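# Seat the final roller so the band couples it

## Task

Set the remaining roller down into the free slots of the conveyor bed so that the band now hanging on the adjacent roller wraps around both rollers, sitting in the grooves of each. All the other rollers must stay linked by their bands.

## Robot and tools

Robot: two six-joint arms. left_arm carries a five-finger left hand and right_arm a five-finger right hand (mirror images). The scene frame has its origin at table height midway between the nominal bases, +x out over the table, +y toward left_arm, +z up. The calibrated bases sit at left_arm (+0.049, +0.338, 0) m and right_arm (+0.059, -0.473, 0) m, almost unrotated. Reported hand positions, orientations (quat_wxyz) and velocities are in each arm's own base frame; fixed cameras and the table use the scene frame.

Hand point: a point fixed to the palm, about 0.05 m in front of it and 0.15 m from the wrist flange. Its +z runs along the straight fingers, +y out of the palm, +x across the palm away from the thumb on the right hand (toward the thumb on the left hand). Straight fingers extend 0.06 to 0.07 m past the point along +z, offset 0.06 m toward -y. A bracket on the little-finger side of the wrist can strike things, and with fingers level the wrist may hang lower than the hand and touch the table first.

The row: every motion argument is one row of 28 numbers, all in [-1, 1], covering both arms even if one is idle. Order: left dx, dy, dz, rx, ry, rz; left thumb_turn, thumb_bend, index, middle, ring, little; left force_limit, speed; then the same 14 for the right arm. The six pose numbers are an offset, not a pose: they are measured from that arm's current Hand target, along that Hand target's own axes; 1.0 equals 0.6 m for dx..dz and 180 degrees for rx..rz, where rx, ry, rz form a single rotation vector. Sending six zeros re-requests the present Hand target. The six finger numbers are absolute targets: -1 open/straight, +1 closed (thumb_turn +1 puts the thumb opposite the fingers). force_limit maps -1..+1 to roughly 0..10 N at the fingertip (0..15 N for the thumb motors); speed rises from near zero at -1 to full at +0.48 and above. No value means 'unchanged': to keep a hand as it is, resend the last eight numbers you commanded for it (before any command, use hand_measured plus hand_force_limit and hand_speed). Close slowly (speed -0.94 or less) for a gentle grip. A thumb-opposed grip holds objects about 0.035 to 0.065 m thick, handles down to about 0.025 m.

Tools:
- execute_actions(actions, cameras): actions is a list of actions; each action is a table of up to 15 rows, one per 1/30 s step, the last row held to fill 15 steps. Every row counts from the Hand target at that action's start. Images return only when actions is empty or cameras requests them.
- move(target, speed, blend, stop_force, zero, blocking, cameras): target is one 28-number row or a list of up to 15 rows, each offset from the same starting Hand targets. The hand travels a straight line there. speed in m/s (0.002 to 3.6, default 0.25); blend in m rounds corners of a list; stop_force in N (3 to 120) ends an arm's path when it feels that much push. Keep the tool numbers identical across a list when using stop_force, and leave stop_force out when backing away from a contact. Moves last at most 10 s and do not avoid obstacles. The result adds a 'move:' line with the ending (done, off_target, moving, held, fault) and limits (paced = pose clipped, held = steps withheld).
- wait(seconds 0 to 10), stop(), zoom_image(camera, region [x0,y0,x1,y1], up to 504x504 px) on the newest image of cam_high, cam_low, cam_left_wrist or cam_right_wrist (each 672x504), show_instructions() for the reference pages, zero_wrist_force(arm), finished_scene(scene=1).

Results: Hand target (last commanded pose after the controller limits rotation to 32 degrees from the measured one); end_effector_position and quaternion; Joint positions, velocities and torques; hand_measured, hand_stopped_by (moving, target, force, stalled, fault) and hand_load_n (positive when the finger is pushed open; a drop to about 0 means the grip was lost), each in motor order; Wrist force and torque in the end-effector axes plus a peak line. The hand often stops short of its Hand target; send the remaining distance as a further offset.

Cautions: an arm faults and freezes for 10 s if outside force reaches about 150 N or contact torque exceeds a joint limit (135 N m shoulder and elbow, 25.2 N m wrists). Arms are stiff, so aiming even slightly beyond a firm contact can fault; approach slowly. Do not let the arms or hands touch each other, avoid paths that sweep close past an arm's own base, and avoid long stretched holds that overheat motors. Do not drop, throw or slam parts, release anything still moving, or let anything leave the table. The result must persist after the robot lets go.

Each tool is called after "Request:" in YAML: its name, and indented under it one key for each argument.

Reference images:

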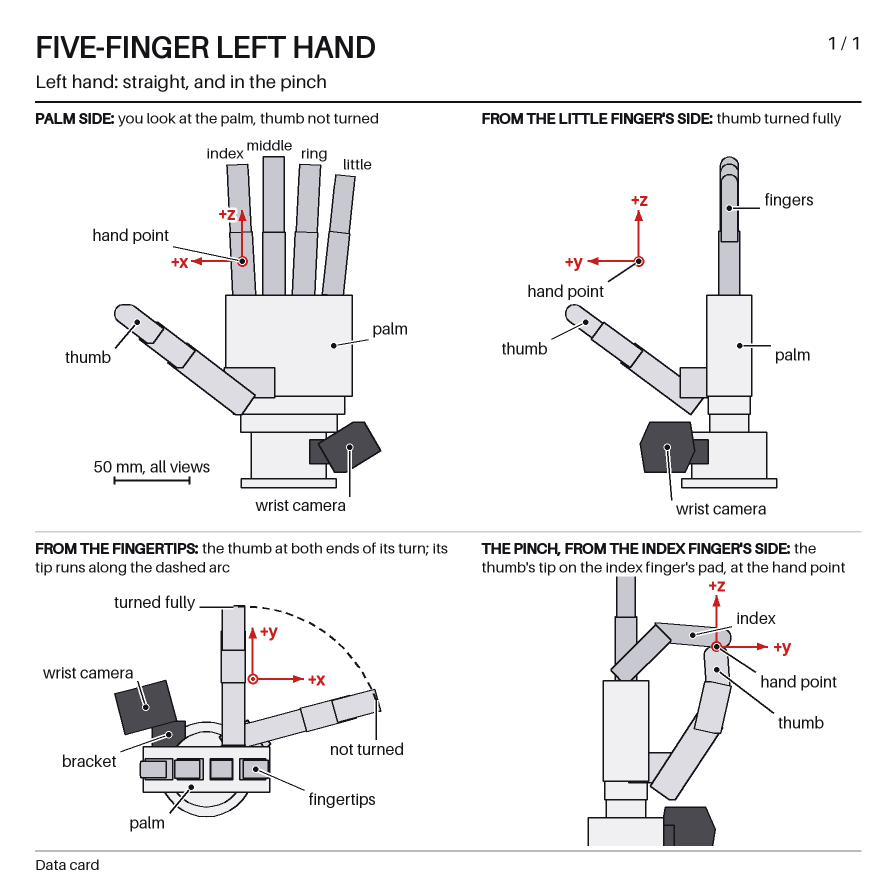

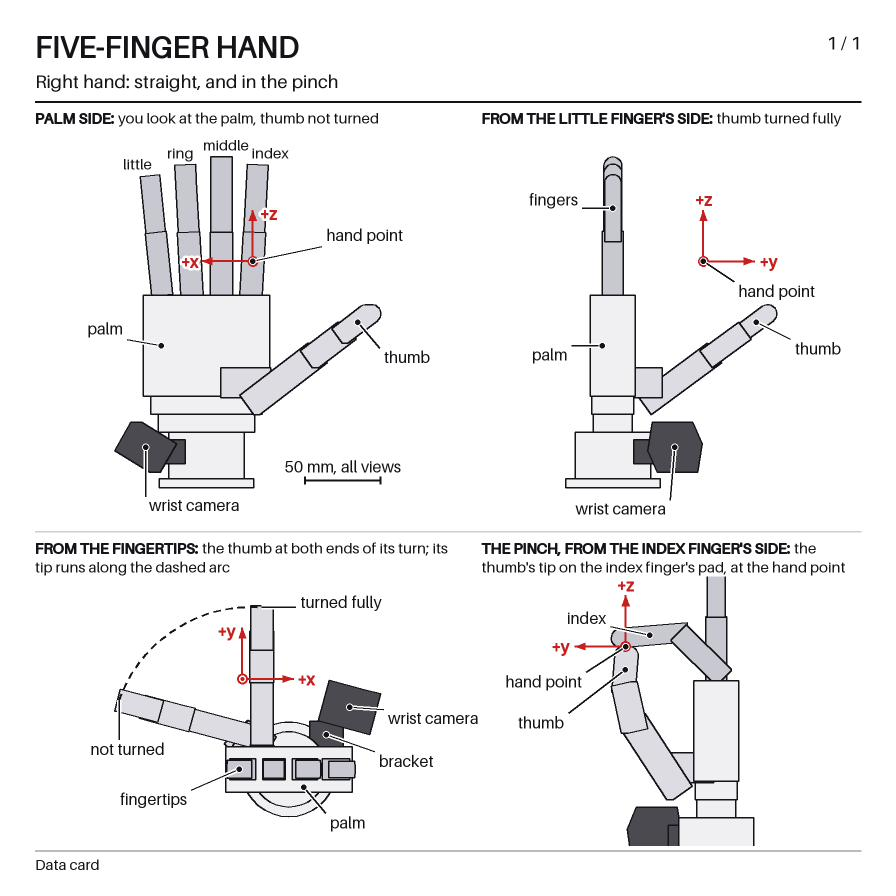

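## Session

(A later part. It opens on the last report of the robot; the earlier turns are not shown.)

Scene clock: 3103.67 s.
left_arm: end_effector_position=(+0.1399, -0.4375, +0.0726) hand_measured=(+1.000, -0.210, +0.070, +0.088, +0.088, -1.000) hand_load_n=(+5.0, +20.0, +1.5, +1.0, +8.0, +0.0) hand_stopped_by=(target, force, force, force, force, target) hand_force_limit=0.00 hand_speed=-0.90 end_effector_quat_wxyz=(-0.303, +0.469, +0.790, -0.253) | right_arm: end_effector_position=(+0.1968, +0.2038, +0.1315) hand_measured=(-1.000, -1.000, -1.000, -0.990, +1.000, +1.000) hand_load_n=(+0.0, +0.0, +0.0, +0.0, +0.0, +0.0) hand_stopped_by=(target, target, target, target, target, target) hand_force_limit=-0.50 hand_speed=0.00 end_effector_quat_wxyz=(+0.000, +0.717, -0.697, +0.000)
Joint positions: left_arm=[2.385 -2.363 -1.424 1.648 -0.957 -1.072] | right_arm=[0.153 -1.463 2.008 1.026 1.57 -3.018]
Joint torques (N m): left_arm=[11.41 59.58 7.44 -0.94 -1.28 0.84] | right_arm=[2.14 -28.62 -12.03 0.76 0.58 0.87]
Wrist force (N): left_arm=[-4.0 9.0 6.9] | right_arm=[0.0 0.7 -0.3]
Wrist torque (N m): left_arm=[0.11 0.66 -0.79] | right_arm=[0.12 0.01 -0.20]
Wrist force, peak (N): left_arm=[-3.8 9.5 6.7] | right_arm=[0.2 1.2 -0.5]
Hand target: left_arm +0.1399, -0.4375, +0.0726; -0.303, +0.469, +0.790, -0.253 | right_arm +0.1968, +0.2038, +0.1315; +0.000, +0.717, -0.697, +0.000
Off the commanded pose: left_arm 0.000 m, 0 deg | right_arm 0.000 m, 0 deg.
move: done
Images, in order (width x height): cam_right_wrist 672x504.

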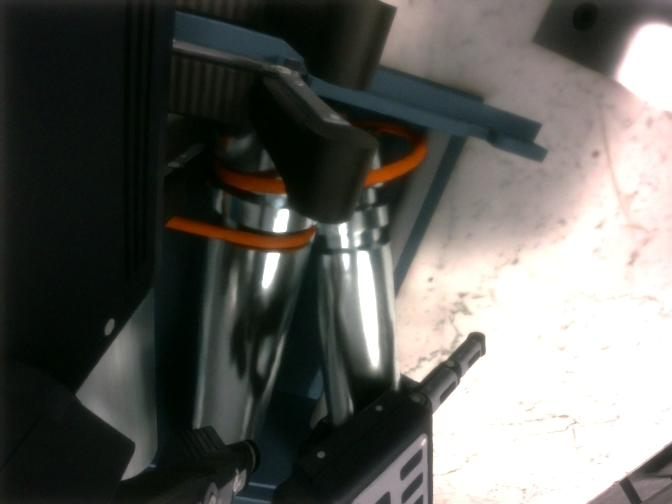

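Request:
execute_actions:
  actions: []
  cameras: ["cam_high", "cam_low", "cam_left_wrist", "cam_right_wrist"]

Request:
zoom_image:
  camera: "cam_right_wrist"
  region: [290, 90, 450, 210]

Request:
zoom_image:
  camera: "cam_left_wrist"
  region: [180, 180, 450, 380]

Request:
zoom_image:
  camera: "cam_low"
  region: [270, 190, 400, 290]

Scene clock: 3109.17 s.
left_arm: end_effector_position=(+0.1399, -0.4375, +0.0726) hand_measured=(+1.000, -0.210, +0.070, +0.088, +0.088, -1.000) hand_load_n=(+5.5, +19.5, +1.5, +1.0, +8.0, +0.0) hand_stopped_by=(target, force, force, force, force, target) hand_force_limit=0.00 hand_speed=-0.90 end_effector_quat_wxyz=(-0.303, +0.469, +0.790, -0.253) | right_arm: end_effector_position=(+0.1968, +0.2038, +0.1315) hand_measured=(-1.000, -1.000, -1.000, -0.990, +1.000, +1.000) hand_load_n=(+0.0, +0.0, +0.0, +0.0, +0.0, +0.5) hand_stopped_by=(target, target, target, target, target, target) hand_force_limit=-0.50 hand_speed=0.00 end_effector_quat_wxyz=(+0.000, +0.717, -0.697, +0.000)
Joint positions: left_arm=[2.385 -2.363 -1.424 1.648 -0.957 -1.072] | right_arm=[0.153 -1.463 2.008 1.026 1.57 -3.018]
Joint velocities: within noise
Joint torques (N m): left_arm=[12.01 59.38 7.67 -0.93 -1.4 0.81] | right_arm=[7.51 -26.57 -11.78 0.19 0.31 0.92]
Wrist force (N): left_arm=[-3.7 9.1 6.7] | right_arm=[0.1 0.5 -0.4]
Wrist torque (N m): left_arm=[0.13 0.60 -0.78] | right_arm=[0.10 0.00 -0.21]
Wrist force, peak (N): left_arm=[-3.7 9.3 6.8] | right_arm=[0.1 1.2 -0.3]
Hand target: left_arm +0.1399, -0.4375, +0.0726; -0.303, +0.469, +0.790, -0.253 | right_arm +0.1968, +0.2038, +0.1315; +0.000, +0.717, -0.697, +0.000
Off the commanded pose: left_arm 0.000 m, 0 deg | right_arm 0.000 m, 0 deg.

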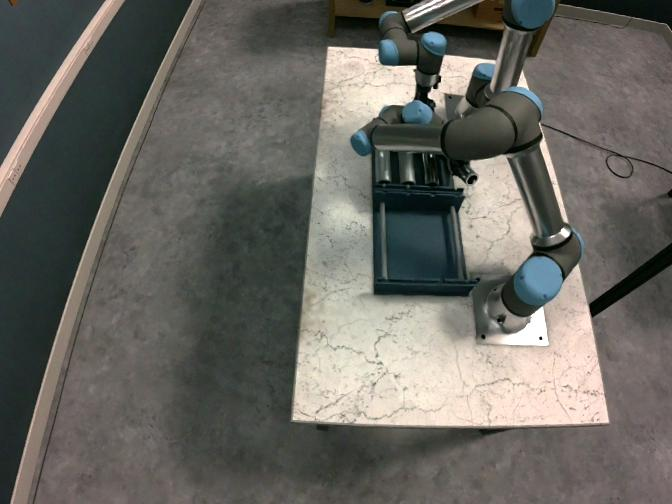

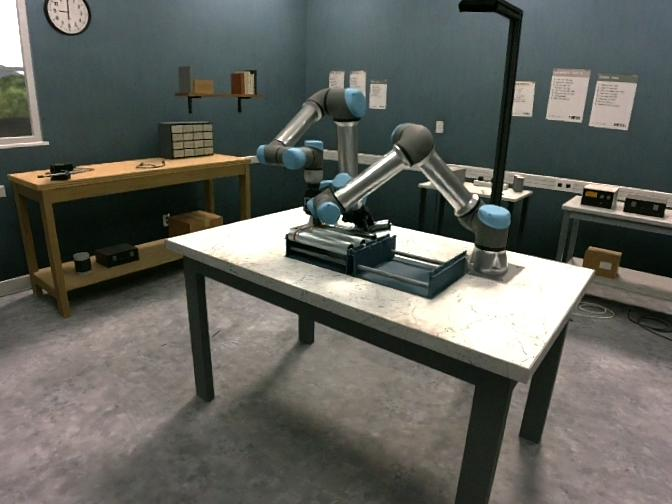

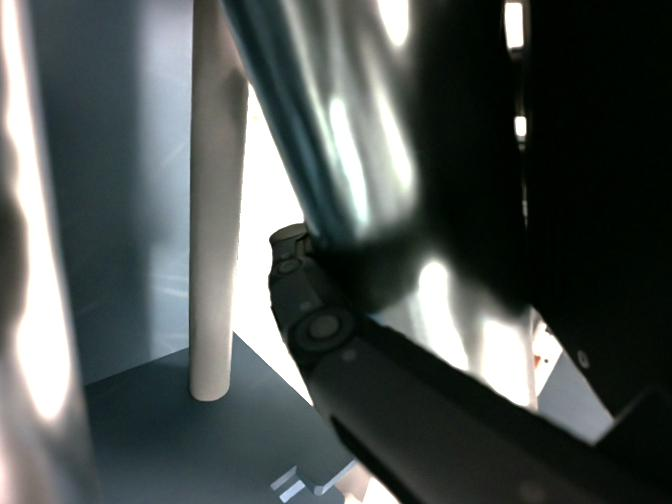

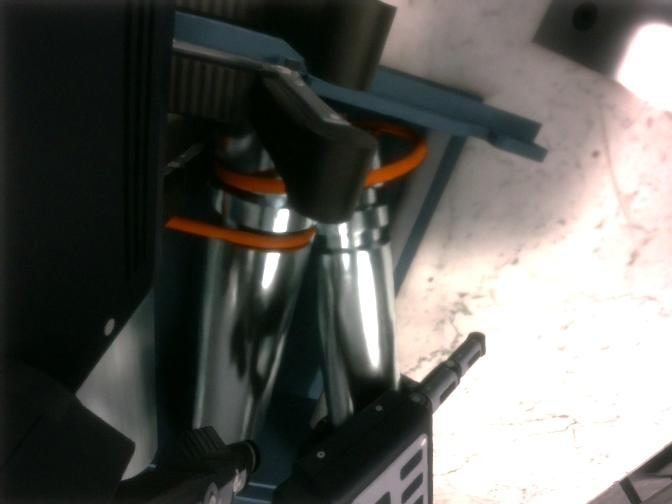

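Scaled by 3.150 from the camera's 672x504 image, which has a finer 960x720 frame.

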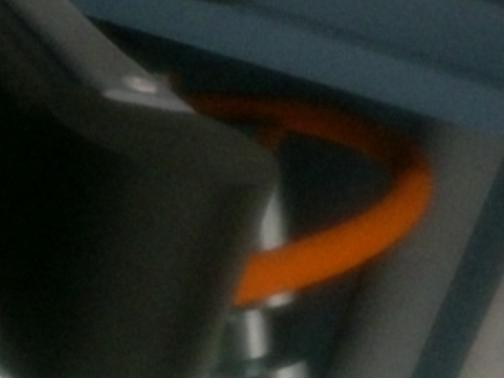

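Scaled by 1.867 from the camera's 672x504 image, which has a finer 960x720 frame.

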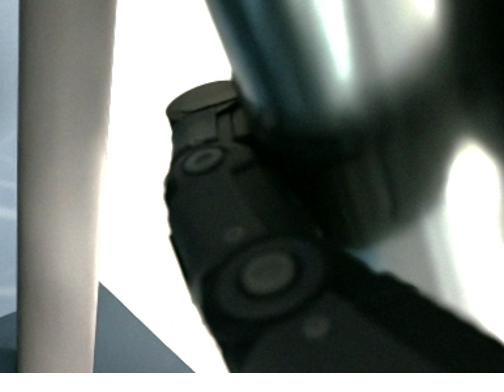

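Scaled by 3.877 from the camera's 672x504 image, which has a finer 960x720 frame.

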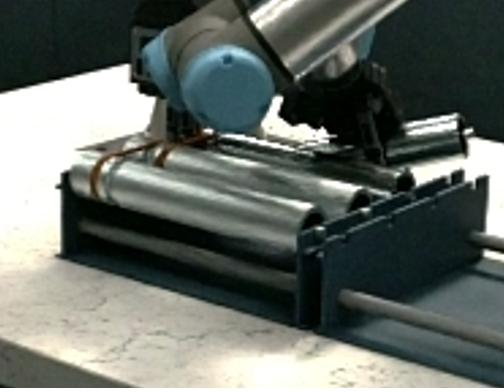

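Request:
move:
  target: [0.04768,0.02309,-0.00625,0,0,0,1,0.35,0.5,0.5,0.5,-1,0.0,-0.9,0,0,0,0,0,0,-1,-1,-1,-0.99,1,1,-0.5,0.0]
  speed: 0.04
  cameras: ["cam_right_wrist"]

Request:
zoom_image:
  camera: "cam_right_wrist"
  region: [150, 100, 470, 340]

Scene clock: 3214.17 s.
left_arm: end_effector_position=(+0.1400, -0.4055, +0.0726) hand_measured=(+1.000, -0.210, +0.070, +0.088, +0.088, -1.000) hand_load_n=(+10.0, +19.5, +4.0, +0.5, +7.0, +0.0) hand_stopped_by=(target, force, force, force, force, target) hand_force_limit=0.00 hand_speed=-0.90 end_effector_quat_wxyz=(-0.302, +0.469, +0.791, -0.253) end_effector_velocity=(+0.000, -0.001, -0.001) end_effector_angular_velocity=(+0.001, -0.002, -0.001) | right_arm: end_effector_position=(+0.1968, +0.2038, +0.1315) hand_measured=(-1.000, -1.000, -1.000, -0.990, +1.000, +1.000) hand_load_n=(+0.0, +0.0, +0.0, +0.0, +0.0, +0.0) hand_stopped_by=(target, target, target, target, target, target) hand_force_limit=-0.50 hand_speed=0.00 end_effector_quat_wxyz=(+0.000, +0.717, -0.697, +0.000)
Joint positions: left_arm=[2.431 -2.312 -1.53 1.677 -0.982 -1.026] | right_arm=[0.153 -1.463 2.008 1.026 1.57 -3.018]
Joint velocities: left_arm=[-0.003 -0.003 0.005 0.001 -0.001 -0.003] | right_arm=[within noise]
Joint torques (N m): left_arm=[-3.58 28.71 17.48 -0.54 -5.5 -0.69] | right_arm=[7.87 -27.76 -11.38 0.1 0.39 0.86]
Wrist force (N): left_arm=[-5.0 -17.1 3.9] | right_arm=[0.0 0.7 -0.5]
Wrist torque (N m): left_arm=[-1.09 0.73 -1.51] | right_arm=[0.13 0.02 -0.21]
Wrist force, peak (N): left_arm=[-13.5 -21.6 3.6] | right_arm=[0.4 1.0 -0.6]
Hand target: left_arm +0.1399, -0.4055, +0.0726; -0.303, +0.469, +0.790, -0.253 | right_arm +0.1968, +0.2038, +0.1315; +0.000, +0.717, -0.697, +0.000
Off the commanded pose: left_arm 0.000 m, 0 deg | right_arm 0.000 m, 0 deg.
move: done
Images, in order (width x height): cam_right_wrist 672x504.

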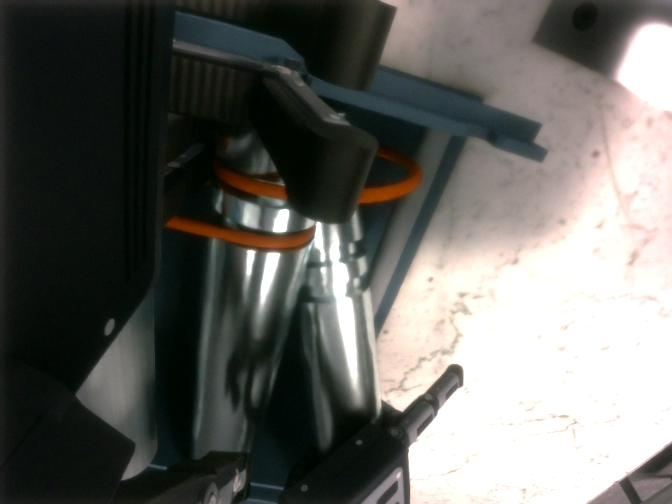

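Scaled by 1.575 from the camera's 672x504 image, which has a finer 960x720 frame.

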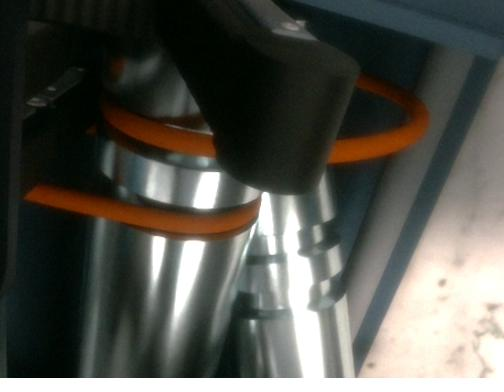

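Request:
move:
  target: [-0.00894,-0.00432,0.00117,0,0,0,1,0.35,0.5,0.5,0.5,-1,0.0,-0.9,0,0,0,0,0,0,-1,-1,-1,-0.99,1,1,-0.5,0.0]
  speed: 0.03

Scene clock: 3217.87 s.
left_arm: end_effector_position=(+0.1399, -0.4116, +0.0726) hand_measured=(+1.000, -0.210, +0.070, +0.088, +0.088, -1.000) hand_load_n=(+7.0, +20.5, +1.5, +1.0, +8.0, +0.0) hand_stopped_by=(target, force, force, force, force, target) hand_force_limit=0.00 hand_speed=-0.90 end_effector_quat_wxyz=(-0.303, +0.469, +0.790, -0.253) | right_arm: end_effector_position=(+0.1968, +0.2038, +0.1315) hand_measured=(-1.000, -1.000, -1.000, -0.990, +1.000, +1.000) hand_load_n=(+0.0, +0.0, +0.0, +0.0, +0.0, +0.0) hand_stopped_by=(target, target, target, target, target, target) hand_force_limit=-0.50 hand_speed=0.00 end_effector_quat_wxyz=(+0.000, +0.717, -0.697, +0.000)
Joint positions: left_arm=[2.422 -2.322 -1.511 1.672 -0.977 -1.035] | right_arm=[0.153 -1.463 2.008 1.026 1.57 -3.018]
Joint torques (N m): left_arm=[6.09 50.12 5.94 -4.64 2.87 0.44] | right_arm=[7.94 -27.8 -11.22 0.1 0.2 0.96]
Wrist force (N): left_arm=[-3.2 8.6 6.8] | right_arm=[0.0 0.7 -0.2]
Wrist torque (N m): left_arm=[0.06 0.54 -0.73] | right_arm=[0.11 0.01 -0.20]
Wrist force, peak (N): left_arm=[-4.8 -17.0 3.4] | right_arm=[0.6 1.0 -0.5]
Hand target: left_arm +0.1399, -0.4115, +0.0726; -0.303, +0.469, +0.790, -0.253 | right_arm +0.1968, +0.2038, +0.1315; +0.000, +0.717, -0.697, +0.000
Off the commanded pose: left_arm 0.000 m, 0 deg | right_arm 0.000 m, 0 deg.
move: done

Request:
move:
  target: [0.0189,-0.03294,0.02238,0,0,0,1,0.35,0.5,0.5,0.5,-1,0.0,-0.9,0,0,0,0,0,0,1,-1,-1,-0.99,1,1,-0.5,0.0]
  speed: 0.05
  cameras: ["cam_right_wrist"]

Request:
zoom_image:
  camera: "cam_right_wrist"
  region: [150, 100, 470, 340]

Scene clock: 3224.33 s.
left_arm: end_effector_position=(+0.1144, -0.4115, +0.0796) hand_measured=(+1.000, -0.210, +0.070, +0.088, +0.088, -1.000) hand_load_n=(+4.5, +19.5, +2.0, +0.0, +6.0, +0.0) hand_stopped_by=(target, force, force, force, force, target) hand_force_limit=0.00 hand_speed=-0.90 end_effector_quat_wxyz=(-0.303, +0.469, +0.790, -0.253) | right_arm: end_effector_position=(+0.1968, +0.2038, +0.1315) hand_measured=(+1.000, -1.000, -1.000, -0.990, +1.000, +1.000) hand_load_n=(+0.0, +0.0, +0.0, +0.0, +0.0, +0.0) hand_stopped_by=(target, target, target, target, target, target) hand_force_limit=-0.50 hand_speed=0.00 end_effector_quat_wxyz=(+0.000, +0.717, -0.697, +0.000)
Joint positions: left_arm=[2.388 -2.285 -1.554 1.698 -0.959 -1.069] | right_arm=[0.153 -1.463 2.008 1.026 1.57 -3.018]
Joint torques (N m): left_arm=[12.35 31.34 18.53 -6.03 -1.43 1.51] | right_arm=[9.45 -27.56 -11.76 0.11 0.22 0.71]
Wrist force (N): left_arm=[-2.8 7.9 5.9] | right_arm=[0.0 0.7 -0.6]
Wrist torque (N m): left_arm=[0.05 0.30 -0.63] | right_arm=[0.16 0.02 -0.21]
Wrist force, peak (N): left_arm=[-3.4 9.8 6.7] | right_arm=[0.5 1.2 -0.1]
Hand target: left_arm +0.1144, -0.4115, +0.0796; -0.303, +0.469, +0.790, -0.253 | right_arm +0.1968, +0.2038, +0.1315; +0.000, +0.717, -0.697, +0.000
Off the commanded pose: left_arm 0.000 m, 0 deg | right_arm 0.000 m, 0 deg.
move: done
Images, in order (width x height): cam_right_wrist 672x504.

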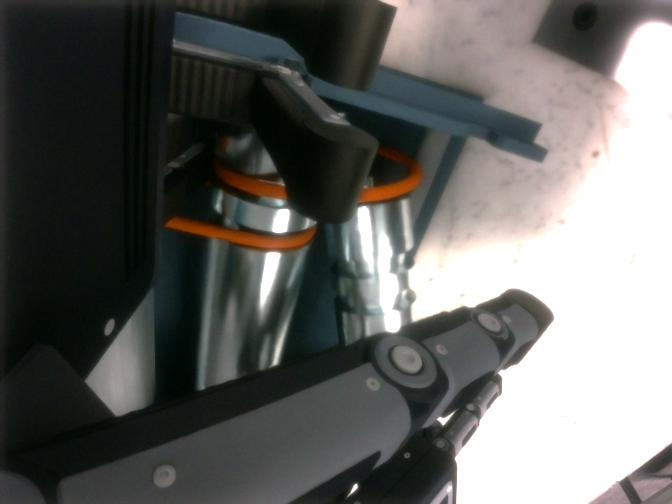

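Scaled by 1.575 from the camera's 672x504 image, which has a finer 960x720 frame.

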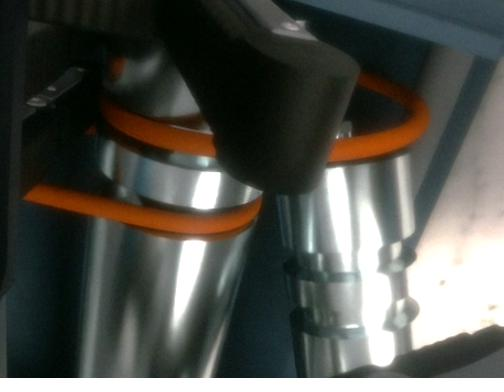

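Request:
move:
  target: [0,0,0,0,0,0,1,0.35,0.5,0.5,0.5,-1,0.0,-0.9,0.005,0,0,0,0,0,1,-1,-1,-0.99,1,1,-0.5,0.0]
  speed: 0.02
  cameras: ["cam_right_wrist"]

Request:
zoom_image:
  camera: "cam_right_wrist"
  region: [150, 100, 470, 340]

Scene clock: 3257.17 s.
left_arm: end_effector_position=(+0.1144, -0.4115, +0.0796) hand_measured=(+1.000, -0.210, +0.070, +0.088, +0.088, -1.000) hand_load_n=(+4.5, +19.5, +2.0, +0.0, +5.5, +0.0) hand_stopped_by=(target, force, force, force, force, target) hand_force_limit=0.00 hand_speed=-0.90 end_effector_quat_wxyz=(-0.303, +0.469, +0.790, -0.253) | right_arm: end_effector_position=(+0.1969, +0.2008, +0.1315) hand_measured=(+1.000, -1.000, -1.000, -0.990, +1.000, +1.000) hand_load_n=(+0.0, +0.0, +0.0, +0.0, +0.0, +0.0) hand_stopped_by=(target, target, target, target, target, target) hand_force_limit=-0.50 hand_speed=0.00 end_effector_quat_wxyz=(+0.000, +0.717, -0.697, +0.000)
Joint positions: left_arm=[2.388 -2.285 -1.554 1.698 -0.959 -1.069] | right_arm=[0.142 -1.467 2.012 1.025 1.57 -3.029]
Joint torques (N m): left_arm=[12.01 32.12 18.4 -4.13 -1.47 1.4] | right_arm=[1.77 -20.98 -13.3 -0.08 0.5 0.36]
Wrist force (N): left_arm=[-2.6 8.0 5.8] | right_arm=[0.1 0.8 -0.3]
Wrist torque (N m): left_arm=[0.07 0.28 -0.63] | right_arm=[0.16 0.00 -0.13]
Wrist force, peak (N): left_arm=[-2.8 8.2 5.7] | right_arm=[0.2 1.1 -0.6]
Hand target: left_arm +0.1144, -0.4115, +0.0796; -0.303, +0.469, +0.790, -0.253 | right_arm +0.1969, +0.2008, +0.1315; +0.000, +0.717, -0.697, +0.000
Off the commanded pose: left_arm 0.000 m, 0 deg | right_arm 0.000 m, 0 deg.
move: done
Images, in order (width x height): cam_right_wrist 672x504.

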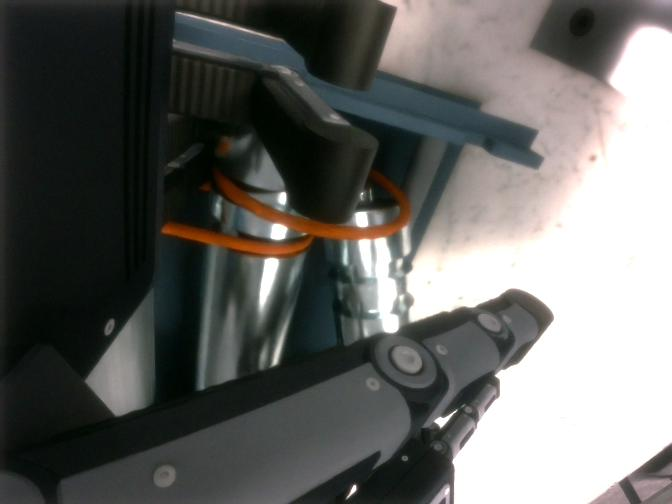

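Scaled by 1.575 from the camera's 672x504 image, which has a finer 960x720 frame.

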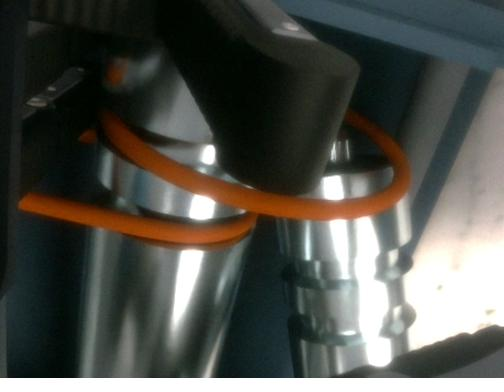

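Request:
move:
  target: [0,0,0,0,0,0,1,0.35,0.5,0.5,0.5,-1,0.0,-0.9,-0.005,0,0,0,0,0,1,-1,-1,-0.99,1,1,-0.5,0.0]
  speed: 0.02
  cameras: ["cam_right_wrist"]

Request:
zoom_image:
  camera: "cam_right_wrist"
  region: [150, 100, 470, 340]

Scene clock: 3266.53 s.
left_arm: end_effector_position=(+0.1144, -0.4115, +0.0796) hand_measured=(+1.000, -0.210, +0.070, +0.088, +0.088, -1.000) hand_load_n=(+4.5, +19.5, +2.0, +0.0, +5.5, +0.0) hand_stopped_by=(target, force, force, force, force, target) hand_force_limit=0.00 hand_speed=-0.90 end_effector_quat_wxyz=(-0.303, +0.469, +0.790, -0.253) | right_arm: end_effector_position=(+0.1968, +0.2039, +0.1315) hand_measured=(+1.000, -1.000, -1.000, -0.990, +1.000, +1.000) hand_load_n=(+0.0, +0.0, +0.0, +0.0, +0.0, +0.0) hand_stopped_by=(target, target, target, target, target, target) hand_force_limit=-0.50 hand_speed=0.00 end_effector_quat_wxyz=(+0.000, +0.717, -0.697, +0.000)
Joint positions: left_arm=[2.388 -2.285 -1.554 1.698 -0.959 -1.069] | right_arm=[0.153 -1.463 2.008 1.026 1.57 -3.018]
Joint torques (N m): left_arm=[12.55 31.44 18.4 -2.42 -1.01 1.07] | right_arm=[-2.71 -18.69 -17.77 4.76 -0.44 -0.48]
Wrist force (N): left_arm=[-2.7 8.0 5.6] | right_arm=[-0.1 0.8 -0.5]
Wrist torque (N m): left_arm=[0.09 0.29 -0.64] | right_arm=[0.16 0.01 -0.23]
Wrist force, peak (N): left_arm=[-2.7 8.2 5.8] | right_arm=[0.4 1.0 -0.6]
Hand target: left_arm +0.1144, -0.4115, +0.0796; -0.303, +0.469, +0.790, -0.253 | right_arm +0.1968, +0.2038, +0.1315; +0.000, +0.717, -0.697, +0.000
Off the commanded pose: left_arm 0.000 m, 0 deg | right_arm 0.000 m, 0 deg.
move: done
Images, in order (width x height): cam_right_wrist 672x504.

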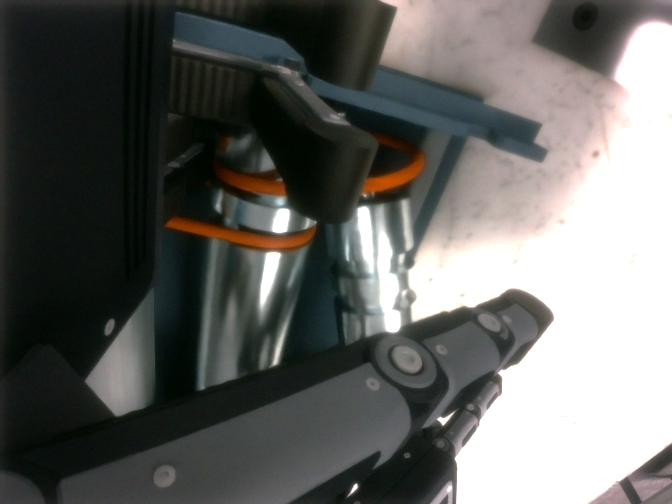

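Scaled by 1.575 from the camera's 672x504 image, which has a finer 960x720 frame.

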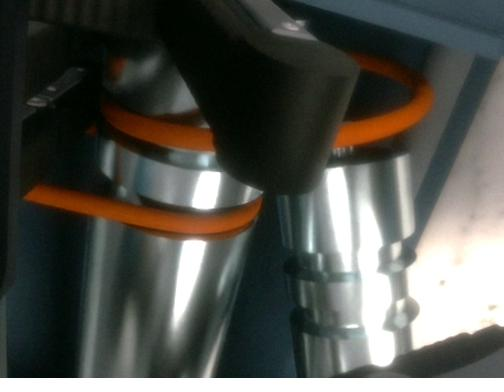

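Request:
move:
  target: [-0.01935,0.01818,-0.0718,-0.02473,0.06483,0.02374,1,0.35,0.5,0.5,0.5,-1,0.0,-0.9,0,0,0,0,0,0,1,-1,-1,-0.99,1,1,-0.5,0.0]
  speed: 0.06
  cameras: ["cam_right_wrist"]

Request:
zoom_image:
  camera: "cam_right_wrist"
  region: [150, 100, 470, 340]

Scene clock: 3273.37 s.
left_arm: end_effector_position=(+0.1560, -0.4121, +0.0989) hand_measured=(+1.000, -0.210, +0.070, +0.088, +0.088, -1.000) hand_load_n=(+4.0, +19.5, +2.0, +0.5, +7.0, +0.0) hand_stopped_by=(target, force, force, force, force, target) hand_force_limit=0.00 hand_speed=-0.90 end_effector_quat_wxyz=(-0.353, +0.532, +0.747, -0.184) end_effector_velocity=(+0.000, -0.001, +0.000) end_effector_angular_velocity=(-0.006, -0.002, +0.005) | right_arm: end_effector_position=(+0.1968, +0.2038, +0.1315) hand_measured=(+1.000, -1.000, -1.000, -0.990, +1.000, +1.000) hand_load_n=(+0.0, +0.0, +0.0, +0.0, +0.0, +0.0) hand_stopped_by=(target, target, target, target, target, target) hand_force_limit=-0.50 hand_speed=0.00 end_effector_quat_wxyz=(+0.000, +0.717, -0.697, +0.000)
Joint positions: left_arm=[2.361 -2.387 -1.351 1.457 -1.117 -0.943] | right_arm=[0.153 -1.463 2.008 1.026 1.57 -3.018]
Joint velocities: left_arm=[0.001 0.002 -0.002 0.005 0.005 -0.002] | right_arm=[within noise]
Joint torques (N m): left_arm=[3.26 62.35 8.08 -1.21 3.92 -2] | right_arm=[-13.3 -27.52 -8.09 0.27 0.46 -1.71]
Wrist force (N): left_arm=[-3.7 8.3 6.8] | right_arm=[0.3 0.9 -0.6]
Wrist torque (N m): left_arm=[0.06 0.51 -0.89] | right_arm=[0.17 -0.03 -0.21]
Wrist force, peak (N): left_arm=[-3.4 9.0 6.9] | right_arm=[0.3 1.2 -0.5]
Hand target: left_arm +0.1561, -0.4121, +0.0990; -0.353, +0.532, +0.747, -0.184 | right_arm +0.1968, +0.2038, +0.1315; +0.000, +0.717, -0.697, +0.000
Off the commanded pose: left_arm 0.000 m, 0 deg | right_arm 0.000 m, 0 deg.
move: done
Images, in order (width x height): cam_right_wrist 672x504.

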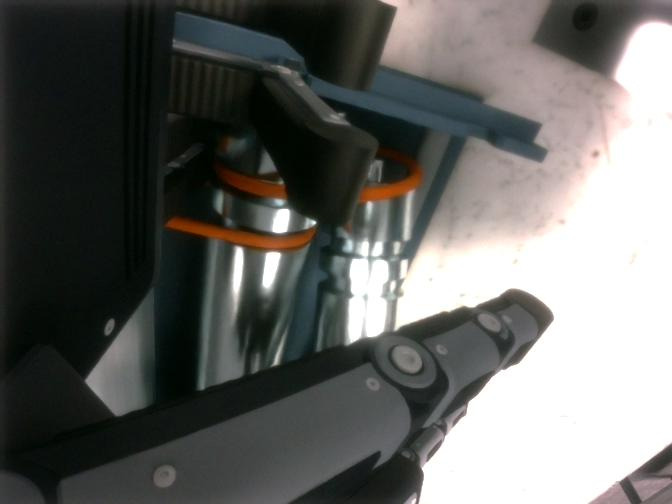

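Scaled by 1.575 from the camera's 672x504 image, which has a finer 960x720 frame.

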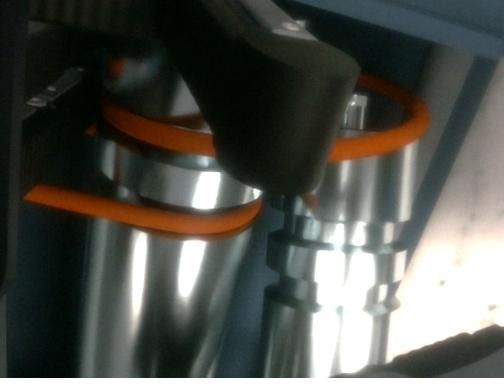

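Request:
move:
  target: [0.00795,-0.01237,-0.02833,0,0,0,1,0.35,0.5,0.5,0.5,-1,0.0,-0.9,0,0,0,0,0,0,1,-1,-1,-0.99,1,1,-0.5,0.0]
  speed: 0.02
  stop_force: 6
  cameras: ["cam_right_wrist"]

Request:
zoom_image:
  camera: "cam_right_wrist"
  region: [150, 100, 470, 340]

Scene clock: 3297.53 s.
left_arm: end_effector_position=(+0.1626, -0.4121, +0.1170) hand_measured=(+1.000, -0.210, +0.070, +0.086, +0.088, -1.000) hand_load_n=(-1.0, +19.0, +0.5, +3.0, +13.5, +0.0) hand_stopped_by=(target, force, force, force, force, target) hand_force_limit=0.00 hand_speed=-0.90 end_effector_quat_wxyz=(-0.353, +0.532, +0.747, -0.184) | right_arm: end_effector_position=(+0.1968, +0.2038, +0.1315) hand_measured=(+1.000, -1.000, -1.000, -0.990, +1.000, +1.000) hand_load_n=(+0.0, +0.0, +0.0, +0.0, +0.0, +0.0) hand_stopped_by=(target, target, target, target, target, target) hand_force_limit=-0.50 hand_speed=0.00 end_effector_quat_wxyz=(+0.000, +0.717, -0.697, +0.000)
Joint positions: left_arm=[2.369 -2.37 -1.329 1.416 -1.123 -0.936] | right_arm=[0.153 -1.463 2.008 1.026 1.57 -3.018]
Joint torques (N m): left_arm=[-4.43 38.79 10.97 -0.61 4.13 -1.14] | right_arm=[-13.05 -28.92 -8.87 0.08 -0.27 -1.94]
Wrist force (N): left_arm=[-2.1 7.7 12.1] | right_arm=[0.0 0.7 -0.3]
Wrist torque (N m): left_arm=[-0.03 1.46 -0.77] | right_arm=[0.13 0.01 -0.23]
Wrist force, peak (N): left_arm=[-2.4 8.3 12.3] | right_arm=[0.1 1.1 -0.6]
Hand target: left_arm +0.1626, -0.4121, +0.1170; -0.353, +0.532, +0.747, -0.184 | right_arm +0.1968, +0.2038, +0.1315; +0.000, +0.717, -0.697, +0.000
Off the commanded pose: left_arm 0.000 m, 0 deg | right_arm 0.000 m, 0 deg.
move: done
Images, in order (width x height): cam_right_wrist 672x504.

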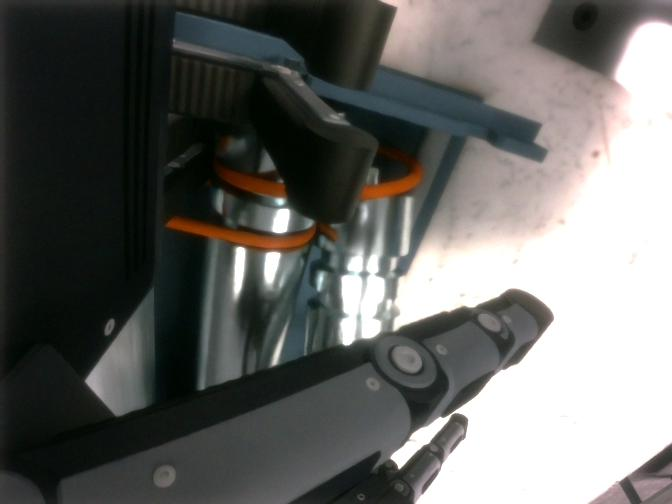

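Scaled by 1.575 from the camera's 672x504 image, which has a finer 960x720 frame.

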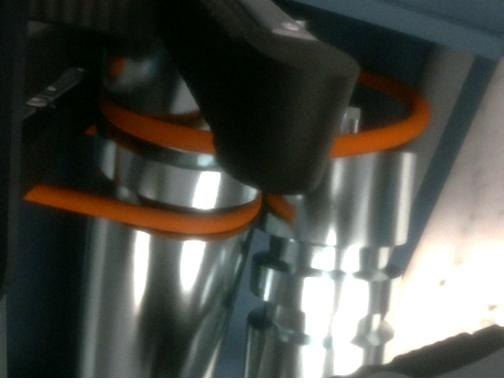

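Request:
move:
  target: [0.00046,-0.00166,0.00181,0,0,0,1,0.35,0.5,0.5,0.5,-1,0.0,-0.9,0,0,0,0,0,0,1,-1,-1,-0.99,1,1,-0.5,0.0]
  speed: 0.02

Scene clock: 3306.60 s.
left_arm: end_effector_position=(+0.1610, -0.4121, +0.1170) hand_measured=(+1.000, -0.210, +0.070, +0.086, +0.088, -1.000) hand_load_n=(+1.5, +19.5, +1.0, +1.5, +10.5, +0.0) hand_stopped_by=(target, force, force, force, force, target) hand_force_limit=0.00 hand_speed=-0.90 end_effector_quat_wxyz=(-0.353, +0.532, +0.747, -0.184) | right_arm: end_effector_position=(+0.1968, +0.2038, +0.1315) hand_measured=(+1.000, -1.000, -1.000, -0.990, +1.000, +1.000) hand_load_n=(+0.0, +0.0, +0.0, +0.0, +0.0, +0.0) hand_stopped_by=(target, target, target, target, target, target) hand_force_limit=-0.50 hand_speed=0.00 end_effector_quat_wxyz=(+0.000, +0.717, -0.697, +0.000)
Joint positions: left_arm=[2.367 -2.368 -1.332 1.418 -1.121 -0.938] | right_arm=[0.153 -1.463 2.008 1.026 1.57 -3.018]
Joint torques (N m): left_arm=[-4.87 58.75 11.74 -1.38 3.63 -1.77] | right_arm=[-12.9 -28.08 -9.11 0.25 -0.25 -1.78]
Wrist force (N): left_arm=[-4.3 8.4 8.9] | right_arm=[0.3 0.3 -0.7]
Wrist torque (N m): left_arm=[0.06 0.94 -0.71] | right_arm=[0.09 -0.03 -0.23]
Wrist force, peak (N): left_arm=[-1.9 8.1 12.1] | right_arm=[0.3 1.0 -0.8]
Hand target: left_arm +0.1611, -0.4121, +0.1170; -0.353, +0.532, +0.747, -0.184 | right_arm +0.1968, +0.2038, +0.1315; +0.000, +0.717, -0.697, +0.000
Off the commanded pose: left_arm 0.000 m, 0 deg | right_arm 0.000 m, 0 deg.
move: done

Request:
move:
  target: [0.00031,-0.00111,0.00121,0,0,0,1,0.35,0.5,0.5,0.5,-1,0.0,-0.9,0,0,0,0,0,0,1,-1,-1,-0.99,1,1,-0.5,0.0]
  speed: 0.02
  cameras: ["cam_right_wrist"]

Request:
zoom_image:
  camera: "cam_right_wrist"
  region: [230, 120, 450, 285]

Scene clock: 3310.17 s.
left_arm: end_effector_position=(+0.1600, -0.4121, +0.1170) hand_measured=(+1.000, -0.210, +0.070, +0.088, +0.088, -1.000) hand_load_n=(+3.0, +20.0, +1.5, +1.0, +8.5, +0.0) hand_stopped_by=(target, force, force, force, force, target) hand_force_limit=0.00 hand_speed=-0.90 end_effector_quat_wxyz=(-0.353, +0.532, +0.747, -0.184) | right_arm: end_effector_position=(+0.1968, +0.2038, +0.1315) hand_measured=(+1.000, -1.000, -1.000, -0.990, +1.000, +1.000) hand_load_n=(+0.0, +0.0, +0.0, +0.0, +0.0, +0.5) hand_stopped_by=(target, target, target, target, target, target) hand_force_limit=-0.50 hand_speed=0.00 end_effector_quat_wxyz=(+0.000, +0.717, -0.697, +0.000)
Joint positions: left_arm=[2.366 -2.367 -1.334 1.419 -1.12 -0.939] | right_arm=[0.153 -1.463 2.008 1.026 1.57 -3.018]
Joint torques (N m): left_arm=[-7.69 59.63 10.74 -1.53 3.81 -1.69] | right_arm=[-13.43 -28.08 -9.82 0.13 -1.03 -1.64]
Wrist force (N): left_arm=[-3.6 8.8 7.4] | right_arm=[0.2 0.6 -0.4]
Wrist torque (N m): left_arm=[0.12 0.60 -0.75] | right_arm=[0.12 -0.03 -0.22]
Wrist force, peak (N): left_arm=[-4.4 8.6 9.1] | right_arm=[0.2 1.1 -0.4]
Hand target: left_arm +0.1601, -0.4121, +0.1170; -0.353, +0.532, +0.747, -0.184 | right_arm +0.1968, +0.2038, +0.1315; +0.000, +0.717, -0.697, +0.000
Off the commanded pose: left_arm 0.000 m, 0 deg | right_arm 0.000 m, 0 deg.
move: done
Images, in order (width x height): cam_right_wrist 672x504.

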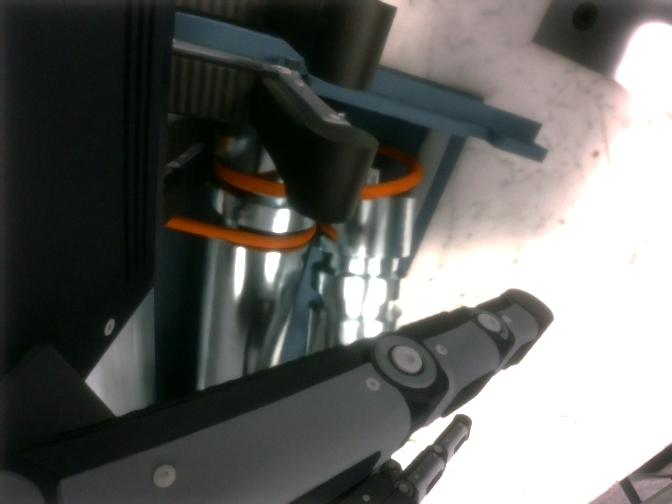

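Scaled by 2.291 from the camera's 672x504 image, which has a finer 960x720 frame.

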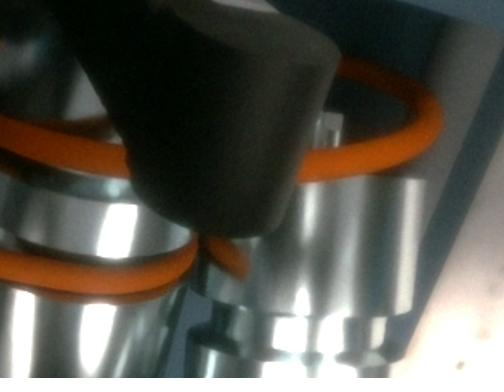

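Request:
move:
  target: [0,0,0,0,0,0,1,0.35,0.5,0.5,0.5,-1,0.0,-0.9,0.00333,0,0,0,0,0,1,-1,-1,-0.99,1,1,-0.5,0.0]
  speed: 0.01
  cameras: ["cam_right_wrist"]

Request:
zoom_image:
  camera: "cam_right_wrist"
  region: [230, 120, 450, 285]

Scene clock: 3313.67 s.
left_arm: end_effector_position=(+0.1601, -0.4121, +0.1170) hand_measured=(+1.000, -0.210, +0.070, +0.088, +0.088, -1.000) hand_load_n=(+3.0, +19.5, +1.5, +1.0, +8.0, +0.0) hand_stopped_by=(target, force, force, force, force, target) hand_force_limit=0.00 hand_speed=-0.90 end_effector_quat_wxyz=(-0.353, +0.532, +0.747, -0.184) | right_arm: end_effector_position=(+0.1969, +0.2018, +0.1315) hand_measured=(+1.000, -1.000, -1.000, -0.990, +1.000, +1.000) hand_load_n=(+0.0, +0.0, +0.0, +0.0, +0.0, +0.0) hand_stopped_by=(target, target, target, target, target, target) hand_force_limit=-0.50 hand_speed=0.00 end_effector_quat_wxyz=(+0.000, +0.717, -0.697, +0.000)
Joint positions: left_arm=[2.366 -2.367 -1.334 1.419 -1.12 -0.939] | right_arm=[0.146 -1.466 2.011 1.025 1.57 -3.025]
Joint torques (N m): left_arm=[-4.47 50.92 17.75 -5.89 -0.35 0.43] | right_arm=[-3.48 -25 -12.18 -0.18 -0.46 -0.44]
Wrist force (N): left_arm=[-3.8 8.6 7.3] | right_arm=[0.2 0.7 -0.4]
Wrist torque (N m): left_arm=[0.09 0.62 -0.76] | right_arm=[0.15 -0.01 -0.12]
Wrist force, peak (N): left_arm=[-3.8 8.9 7.5] | right_arm=[0.2 1.0 -0.7]
Hand target: left_arm +0.1601, -0.4121, +0.1170; -0.353, +0.532, +0.747, -0.184 | right_arm +0.1969, +0.2018, +0.1315; +0.000, +0.717, -0.697, +0.000
Off the commanded pose: left_arm 0.000 m, 0 deg | right_arm 0.000 m, 0 deg.
move: done
Images, in order (width x height): cam_right_wrist 672x504.

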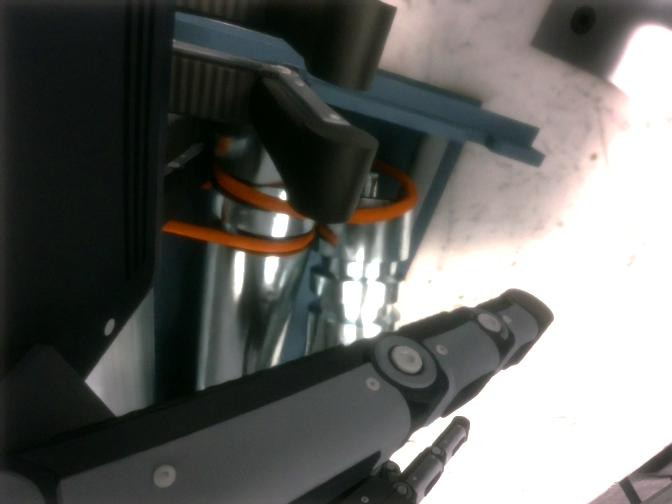

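Scaled by 2.291 from the camera's 672x504 image, which has a finer 960x720 frame.

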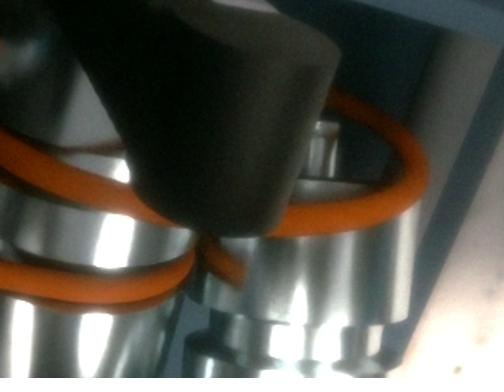

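Request:
move:
  target: [0,0,0,0,0,0,1,0.35,0.5,0.5,0.5,-1,0.0,-0.9,0.0013,0,0,0,0,0,1,-1,-1,-0.99,1,1,-0.5,0.0]
  speed: 0.01
  cameras: ["cam_right_wrist"]

Request:
zoom_image:
  camera: "cam_right_wrist"
  region: [230, 120, 450, 285]

Scene clock: 3319.90 s.
left_arm: end_effector_position=(+0.1601, -0.4121, +0.1170) hand_measured=(+1.000, -0.210, +0.070, +0.088, +0.088, -1.000) hand_load_n=(+3.0, +19.5, +1.5, +1.0, +8.5, +0.0) hand_stopped_by=(target, force, force, force, force, target) hand_force_limit=0.00 hand_speed=-0.90 end_effector_quat_wxyz=(-0.353, +0.532, +0.747, -0.184) | right_arm: end_effector_position=(+0.1969, +0.2010, +0.1315) hand_measured=(+1.000, -1.000, -1.000, -0.990, +1.000, +1.000) hand_load_n=(+0.0, +0.0, +0.0, +0.0, +0.0, +0.0) hand_stopped_by=(target, target, target, target, target, target) hand_force_limit=-0.50 hand_speed=0.00 end_effector_quat_wxyz=(+0.000, +0.717, -0.697, +0.000)
Joint positions: left_arm=[2.366 -2.367 -1.334 1.419 -1.12 -0.939] | right_arm=[0.143 -1.467 2.012 1.025 1.57 -3.028]
Joint torques (N m): left_arm=[-0.85 41.31 17.93 -5.89 -1.42 0.37] | right_arm=[-9.78 -26.44 -10.54 -0.19 -0.93 -1.17]
Wrist force (N): left_arm=[-3.8 8.7 7.3] | right_arm=[0.2 1.0 -0.3]
Wrist torque (N m): left_arm=[0.10 0.63 -0.76] | right_arm=[0.18 -0.03 -0.11]
Wrist force, peak (N): left_arm=[-3.8 8.9 7.7] | right_arm=[0.6 1.1 -0.1]
Hand target: left_arm +0.1601, -0.4121, +0.1170; -0.353, +0.532, +0.747, -0.184 | right_arm +0.1969, +0.2011, +0.1315; +0.000, +0.717, -0.697, +0.000
Off the commanded pose: left_arm 0.000 m, 0 deg | right_arm 0.000 m, 0 deg.
move: done
Images, in order (width x height): cam_right_wrist 672x504.

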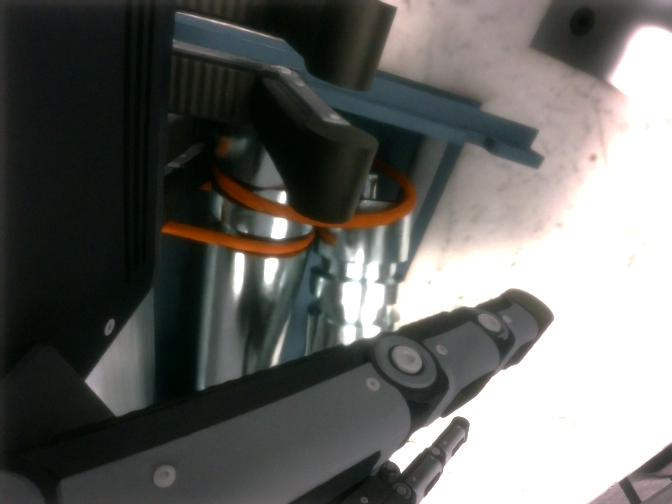

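Scaled by 2.291 from the camera's 672x504 image, which has a finer 960x720 frame.

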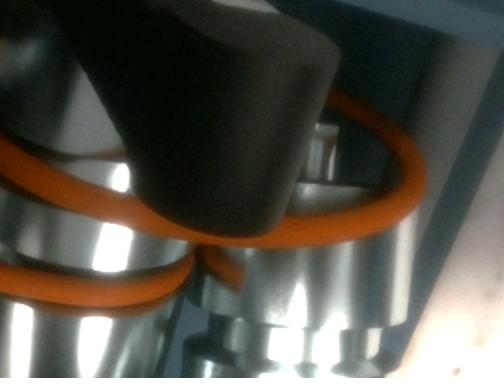

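Request:
wait:
  seconds: 0.1
  cameras: ["cam_right_wrist"]

Scene clock: 3334.03 s.
left_arm: end_effector_position=(+0.1601, -0.4121, +0.1170) hand_measured=(+1.000, -0.210, +0.070, +0.088, +0.088, -1.000) hand_load_n=(+3.0, +20.0, +1.5, +1.0, +8.0, +0.0) hand_stopped_by=(target, force, force, force, force, target) hand_force_limit=0.00 hand_speed=-0.90 end_effector_quat_wxyz=(-0.353, +0.532, +0.747, -0.184) | right_arm: end_effector_position=(+0.1969, +0.2011, +0.1315) hand_measured=(+1.000, -1.000, -1.000, -0.990, +1.000, +1.000) hand_load_n=(+0.0, +0.0, +0.0, +0.5, +0.0, +0.0) hand_stopped_by=(target, target, target, target, target, target) hand_force_limit=-0.50 hand_speed=0.00 end_effector_quat_wxyz=(+0.000, +0.717, -0.697, +0.000)
Joint positions: left_arm=[2.366 -2.367 -1.334 1.419 -1.12 -0.939] | right_arm=[0.143 -1.467 2.012 1.025 1.57 -3.028]
Joint torques (N m): left_arm=[2.8 39.52 18.63 -5.83 -1.49 0.41] | right_arm=[11.17 -17.54 -20.59 0.05 -0.82 0.88]
Wrist force (N): left_arm=[-4.0 8.7 7.3] | right_arm=[0.1 0.5 -0.5]
Wrist torque (N m): left_arm=[0.10 0.65 -0.77] | right_arm=[0.11 0.01 -0.14]
Wrist force, peak (N): left_arm=[-3.9 8.8 7.6] | right_arm=[0.2 1.1 -0.4]
Hand target: left_arm +0.1601, -0.4121, +0.1170; -0.353, +0.532, +0.747, -0.184 | right_arm +0.1969, +0.2011, +0.1315; +0.000, +0.717, -0.697, +0.000
Off the commanded pose: left_arm 0.000 m, 0 deg | right_arm 0.000 m, 0 deg.
wait: 0.10 s; at rest from the start
Images, in order (width x height): cam_right_wrist 672x504.

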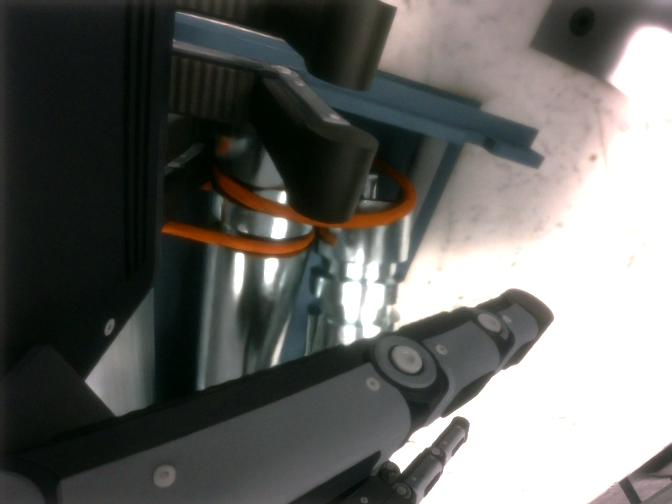

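Request:
zoom_image:
  camera: "cam_right_wrist"
  region: [150, 100, 470, 340]

Scaled by 1.575 from the camera's 672x504 image, which has a finer 960x720 frame.

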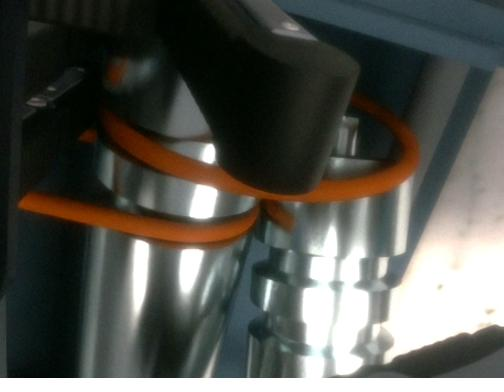

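Request:
move:
  target: [-0.0167, -0.0009, 0.0011, 0, 0, 0, 1, 0.35, 0.5, 0.5, 0.5, -1, 0.0, -0.9, 0, 0, 0, 0, 0, 0, 1, -1, -1, -0.99, 1, 1, -0.5, 0.0]
  speed: 0.02
  stop_force: 5
  cameras: ["cam_right_wrist"]

Request:
zoom_image:
  camera: "cam_right_wrist"
  region: [150, 100, 470, 340]

Scene clock: 3343.50 s.
left_arm: end_effector_position=(+0.1611, -0.4215, +0.1136) hand_measured=(+1.000, -0.210, +0.070, +0.088, +0.088, -1.000) hand_load_n=(+3.5, +19.5, +1.5, +0.5, +7.5, +0.0) hand_stopped_by=(target, force, force, force, force, target) hand_force_limit=0.00 hand_speed=-0.90 end_effector_quat_wxyz=(-0.353, +0.532, +0.747, -0.184) | right_arm: end_effector_position=(+0.1969, +0.2011, +0.1315) hand_measured=(+1.000, -1.000, -1.000, -0.990, +1.000, +1.000) hand_load_n=(+0.0, +0.0, +0.0, +0.0, +0.0, +0.0) hand_stopped_by=(target, target, target, target, target, target) hand_force_limit=-0.50 hand_speed=0.00 end_effector_quat_wxyz=(+0.000, +0.717, -0.697, +0.000)
Joint positions: left_arm=[2.355 -2.39 -1.3 1.412 -1.114 -0.948] | right_arm=[0.143 -1.467 2.012 1.025 1.57 -3.028]
Joint torques (N m): left_arm=[12.14 61.63 8.89 -1.15 -1.88 0.99] | right_arm=[9.36 -13.8 -18.97 0.11 -0.93 0.99]
Wrist force (N): left_arm=[-3.7 8.5 6.9] | right_arm=[0.0 0.9 -0.1]
Wrist torque (N m): left_arm=[0.07 0.51 -0.75] | right_arm=[0.14 0.00 -0.13]
Wrist force, peak (N): left_arm=[-3.9 8.9 7.6] | right_arm=[0.1 0.9 -0.9]
Hand target: left_arm +0.1611, -0.4215, +0.1136; -0.353, +0.532, +0.747, -0.184 | right_arm +0.1969, +0.2011, +0.1315; +0.000, +0.717, -0.697, +0.000
Off the commanded pose: left_arm 0.000 m, 0 deg | right_arm 0.000 m, 0 deg.
move: done
Images, in order (width x height): cam_right_wrist 672x504.

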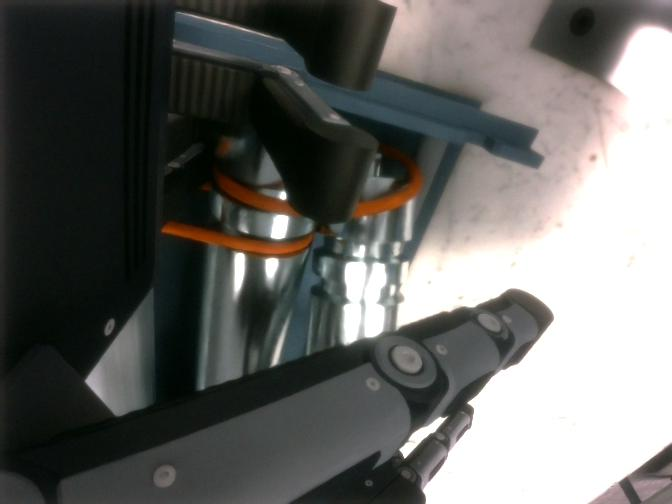

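Scaled by 1.575 from the camera's 672x504 image, which has a finer 960x720 frame.

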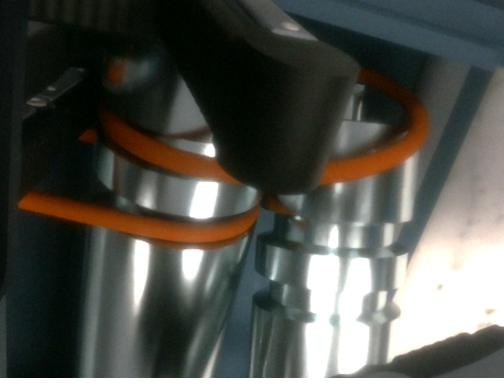

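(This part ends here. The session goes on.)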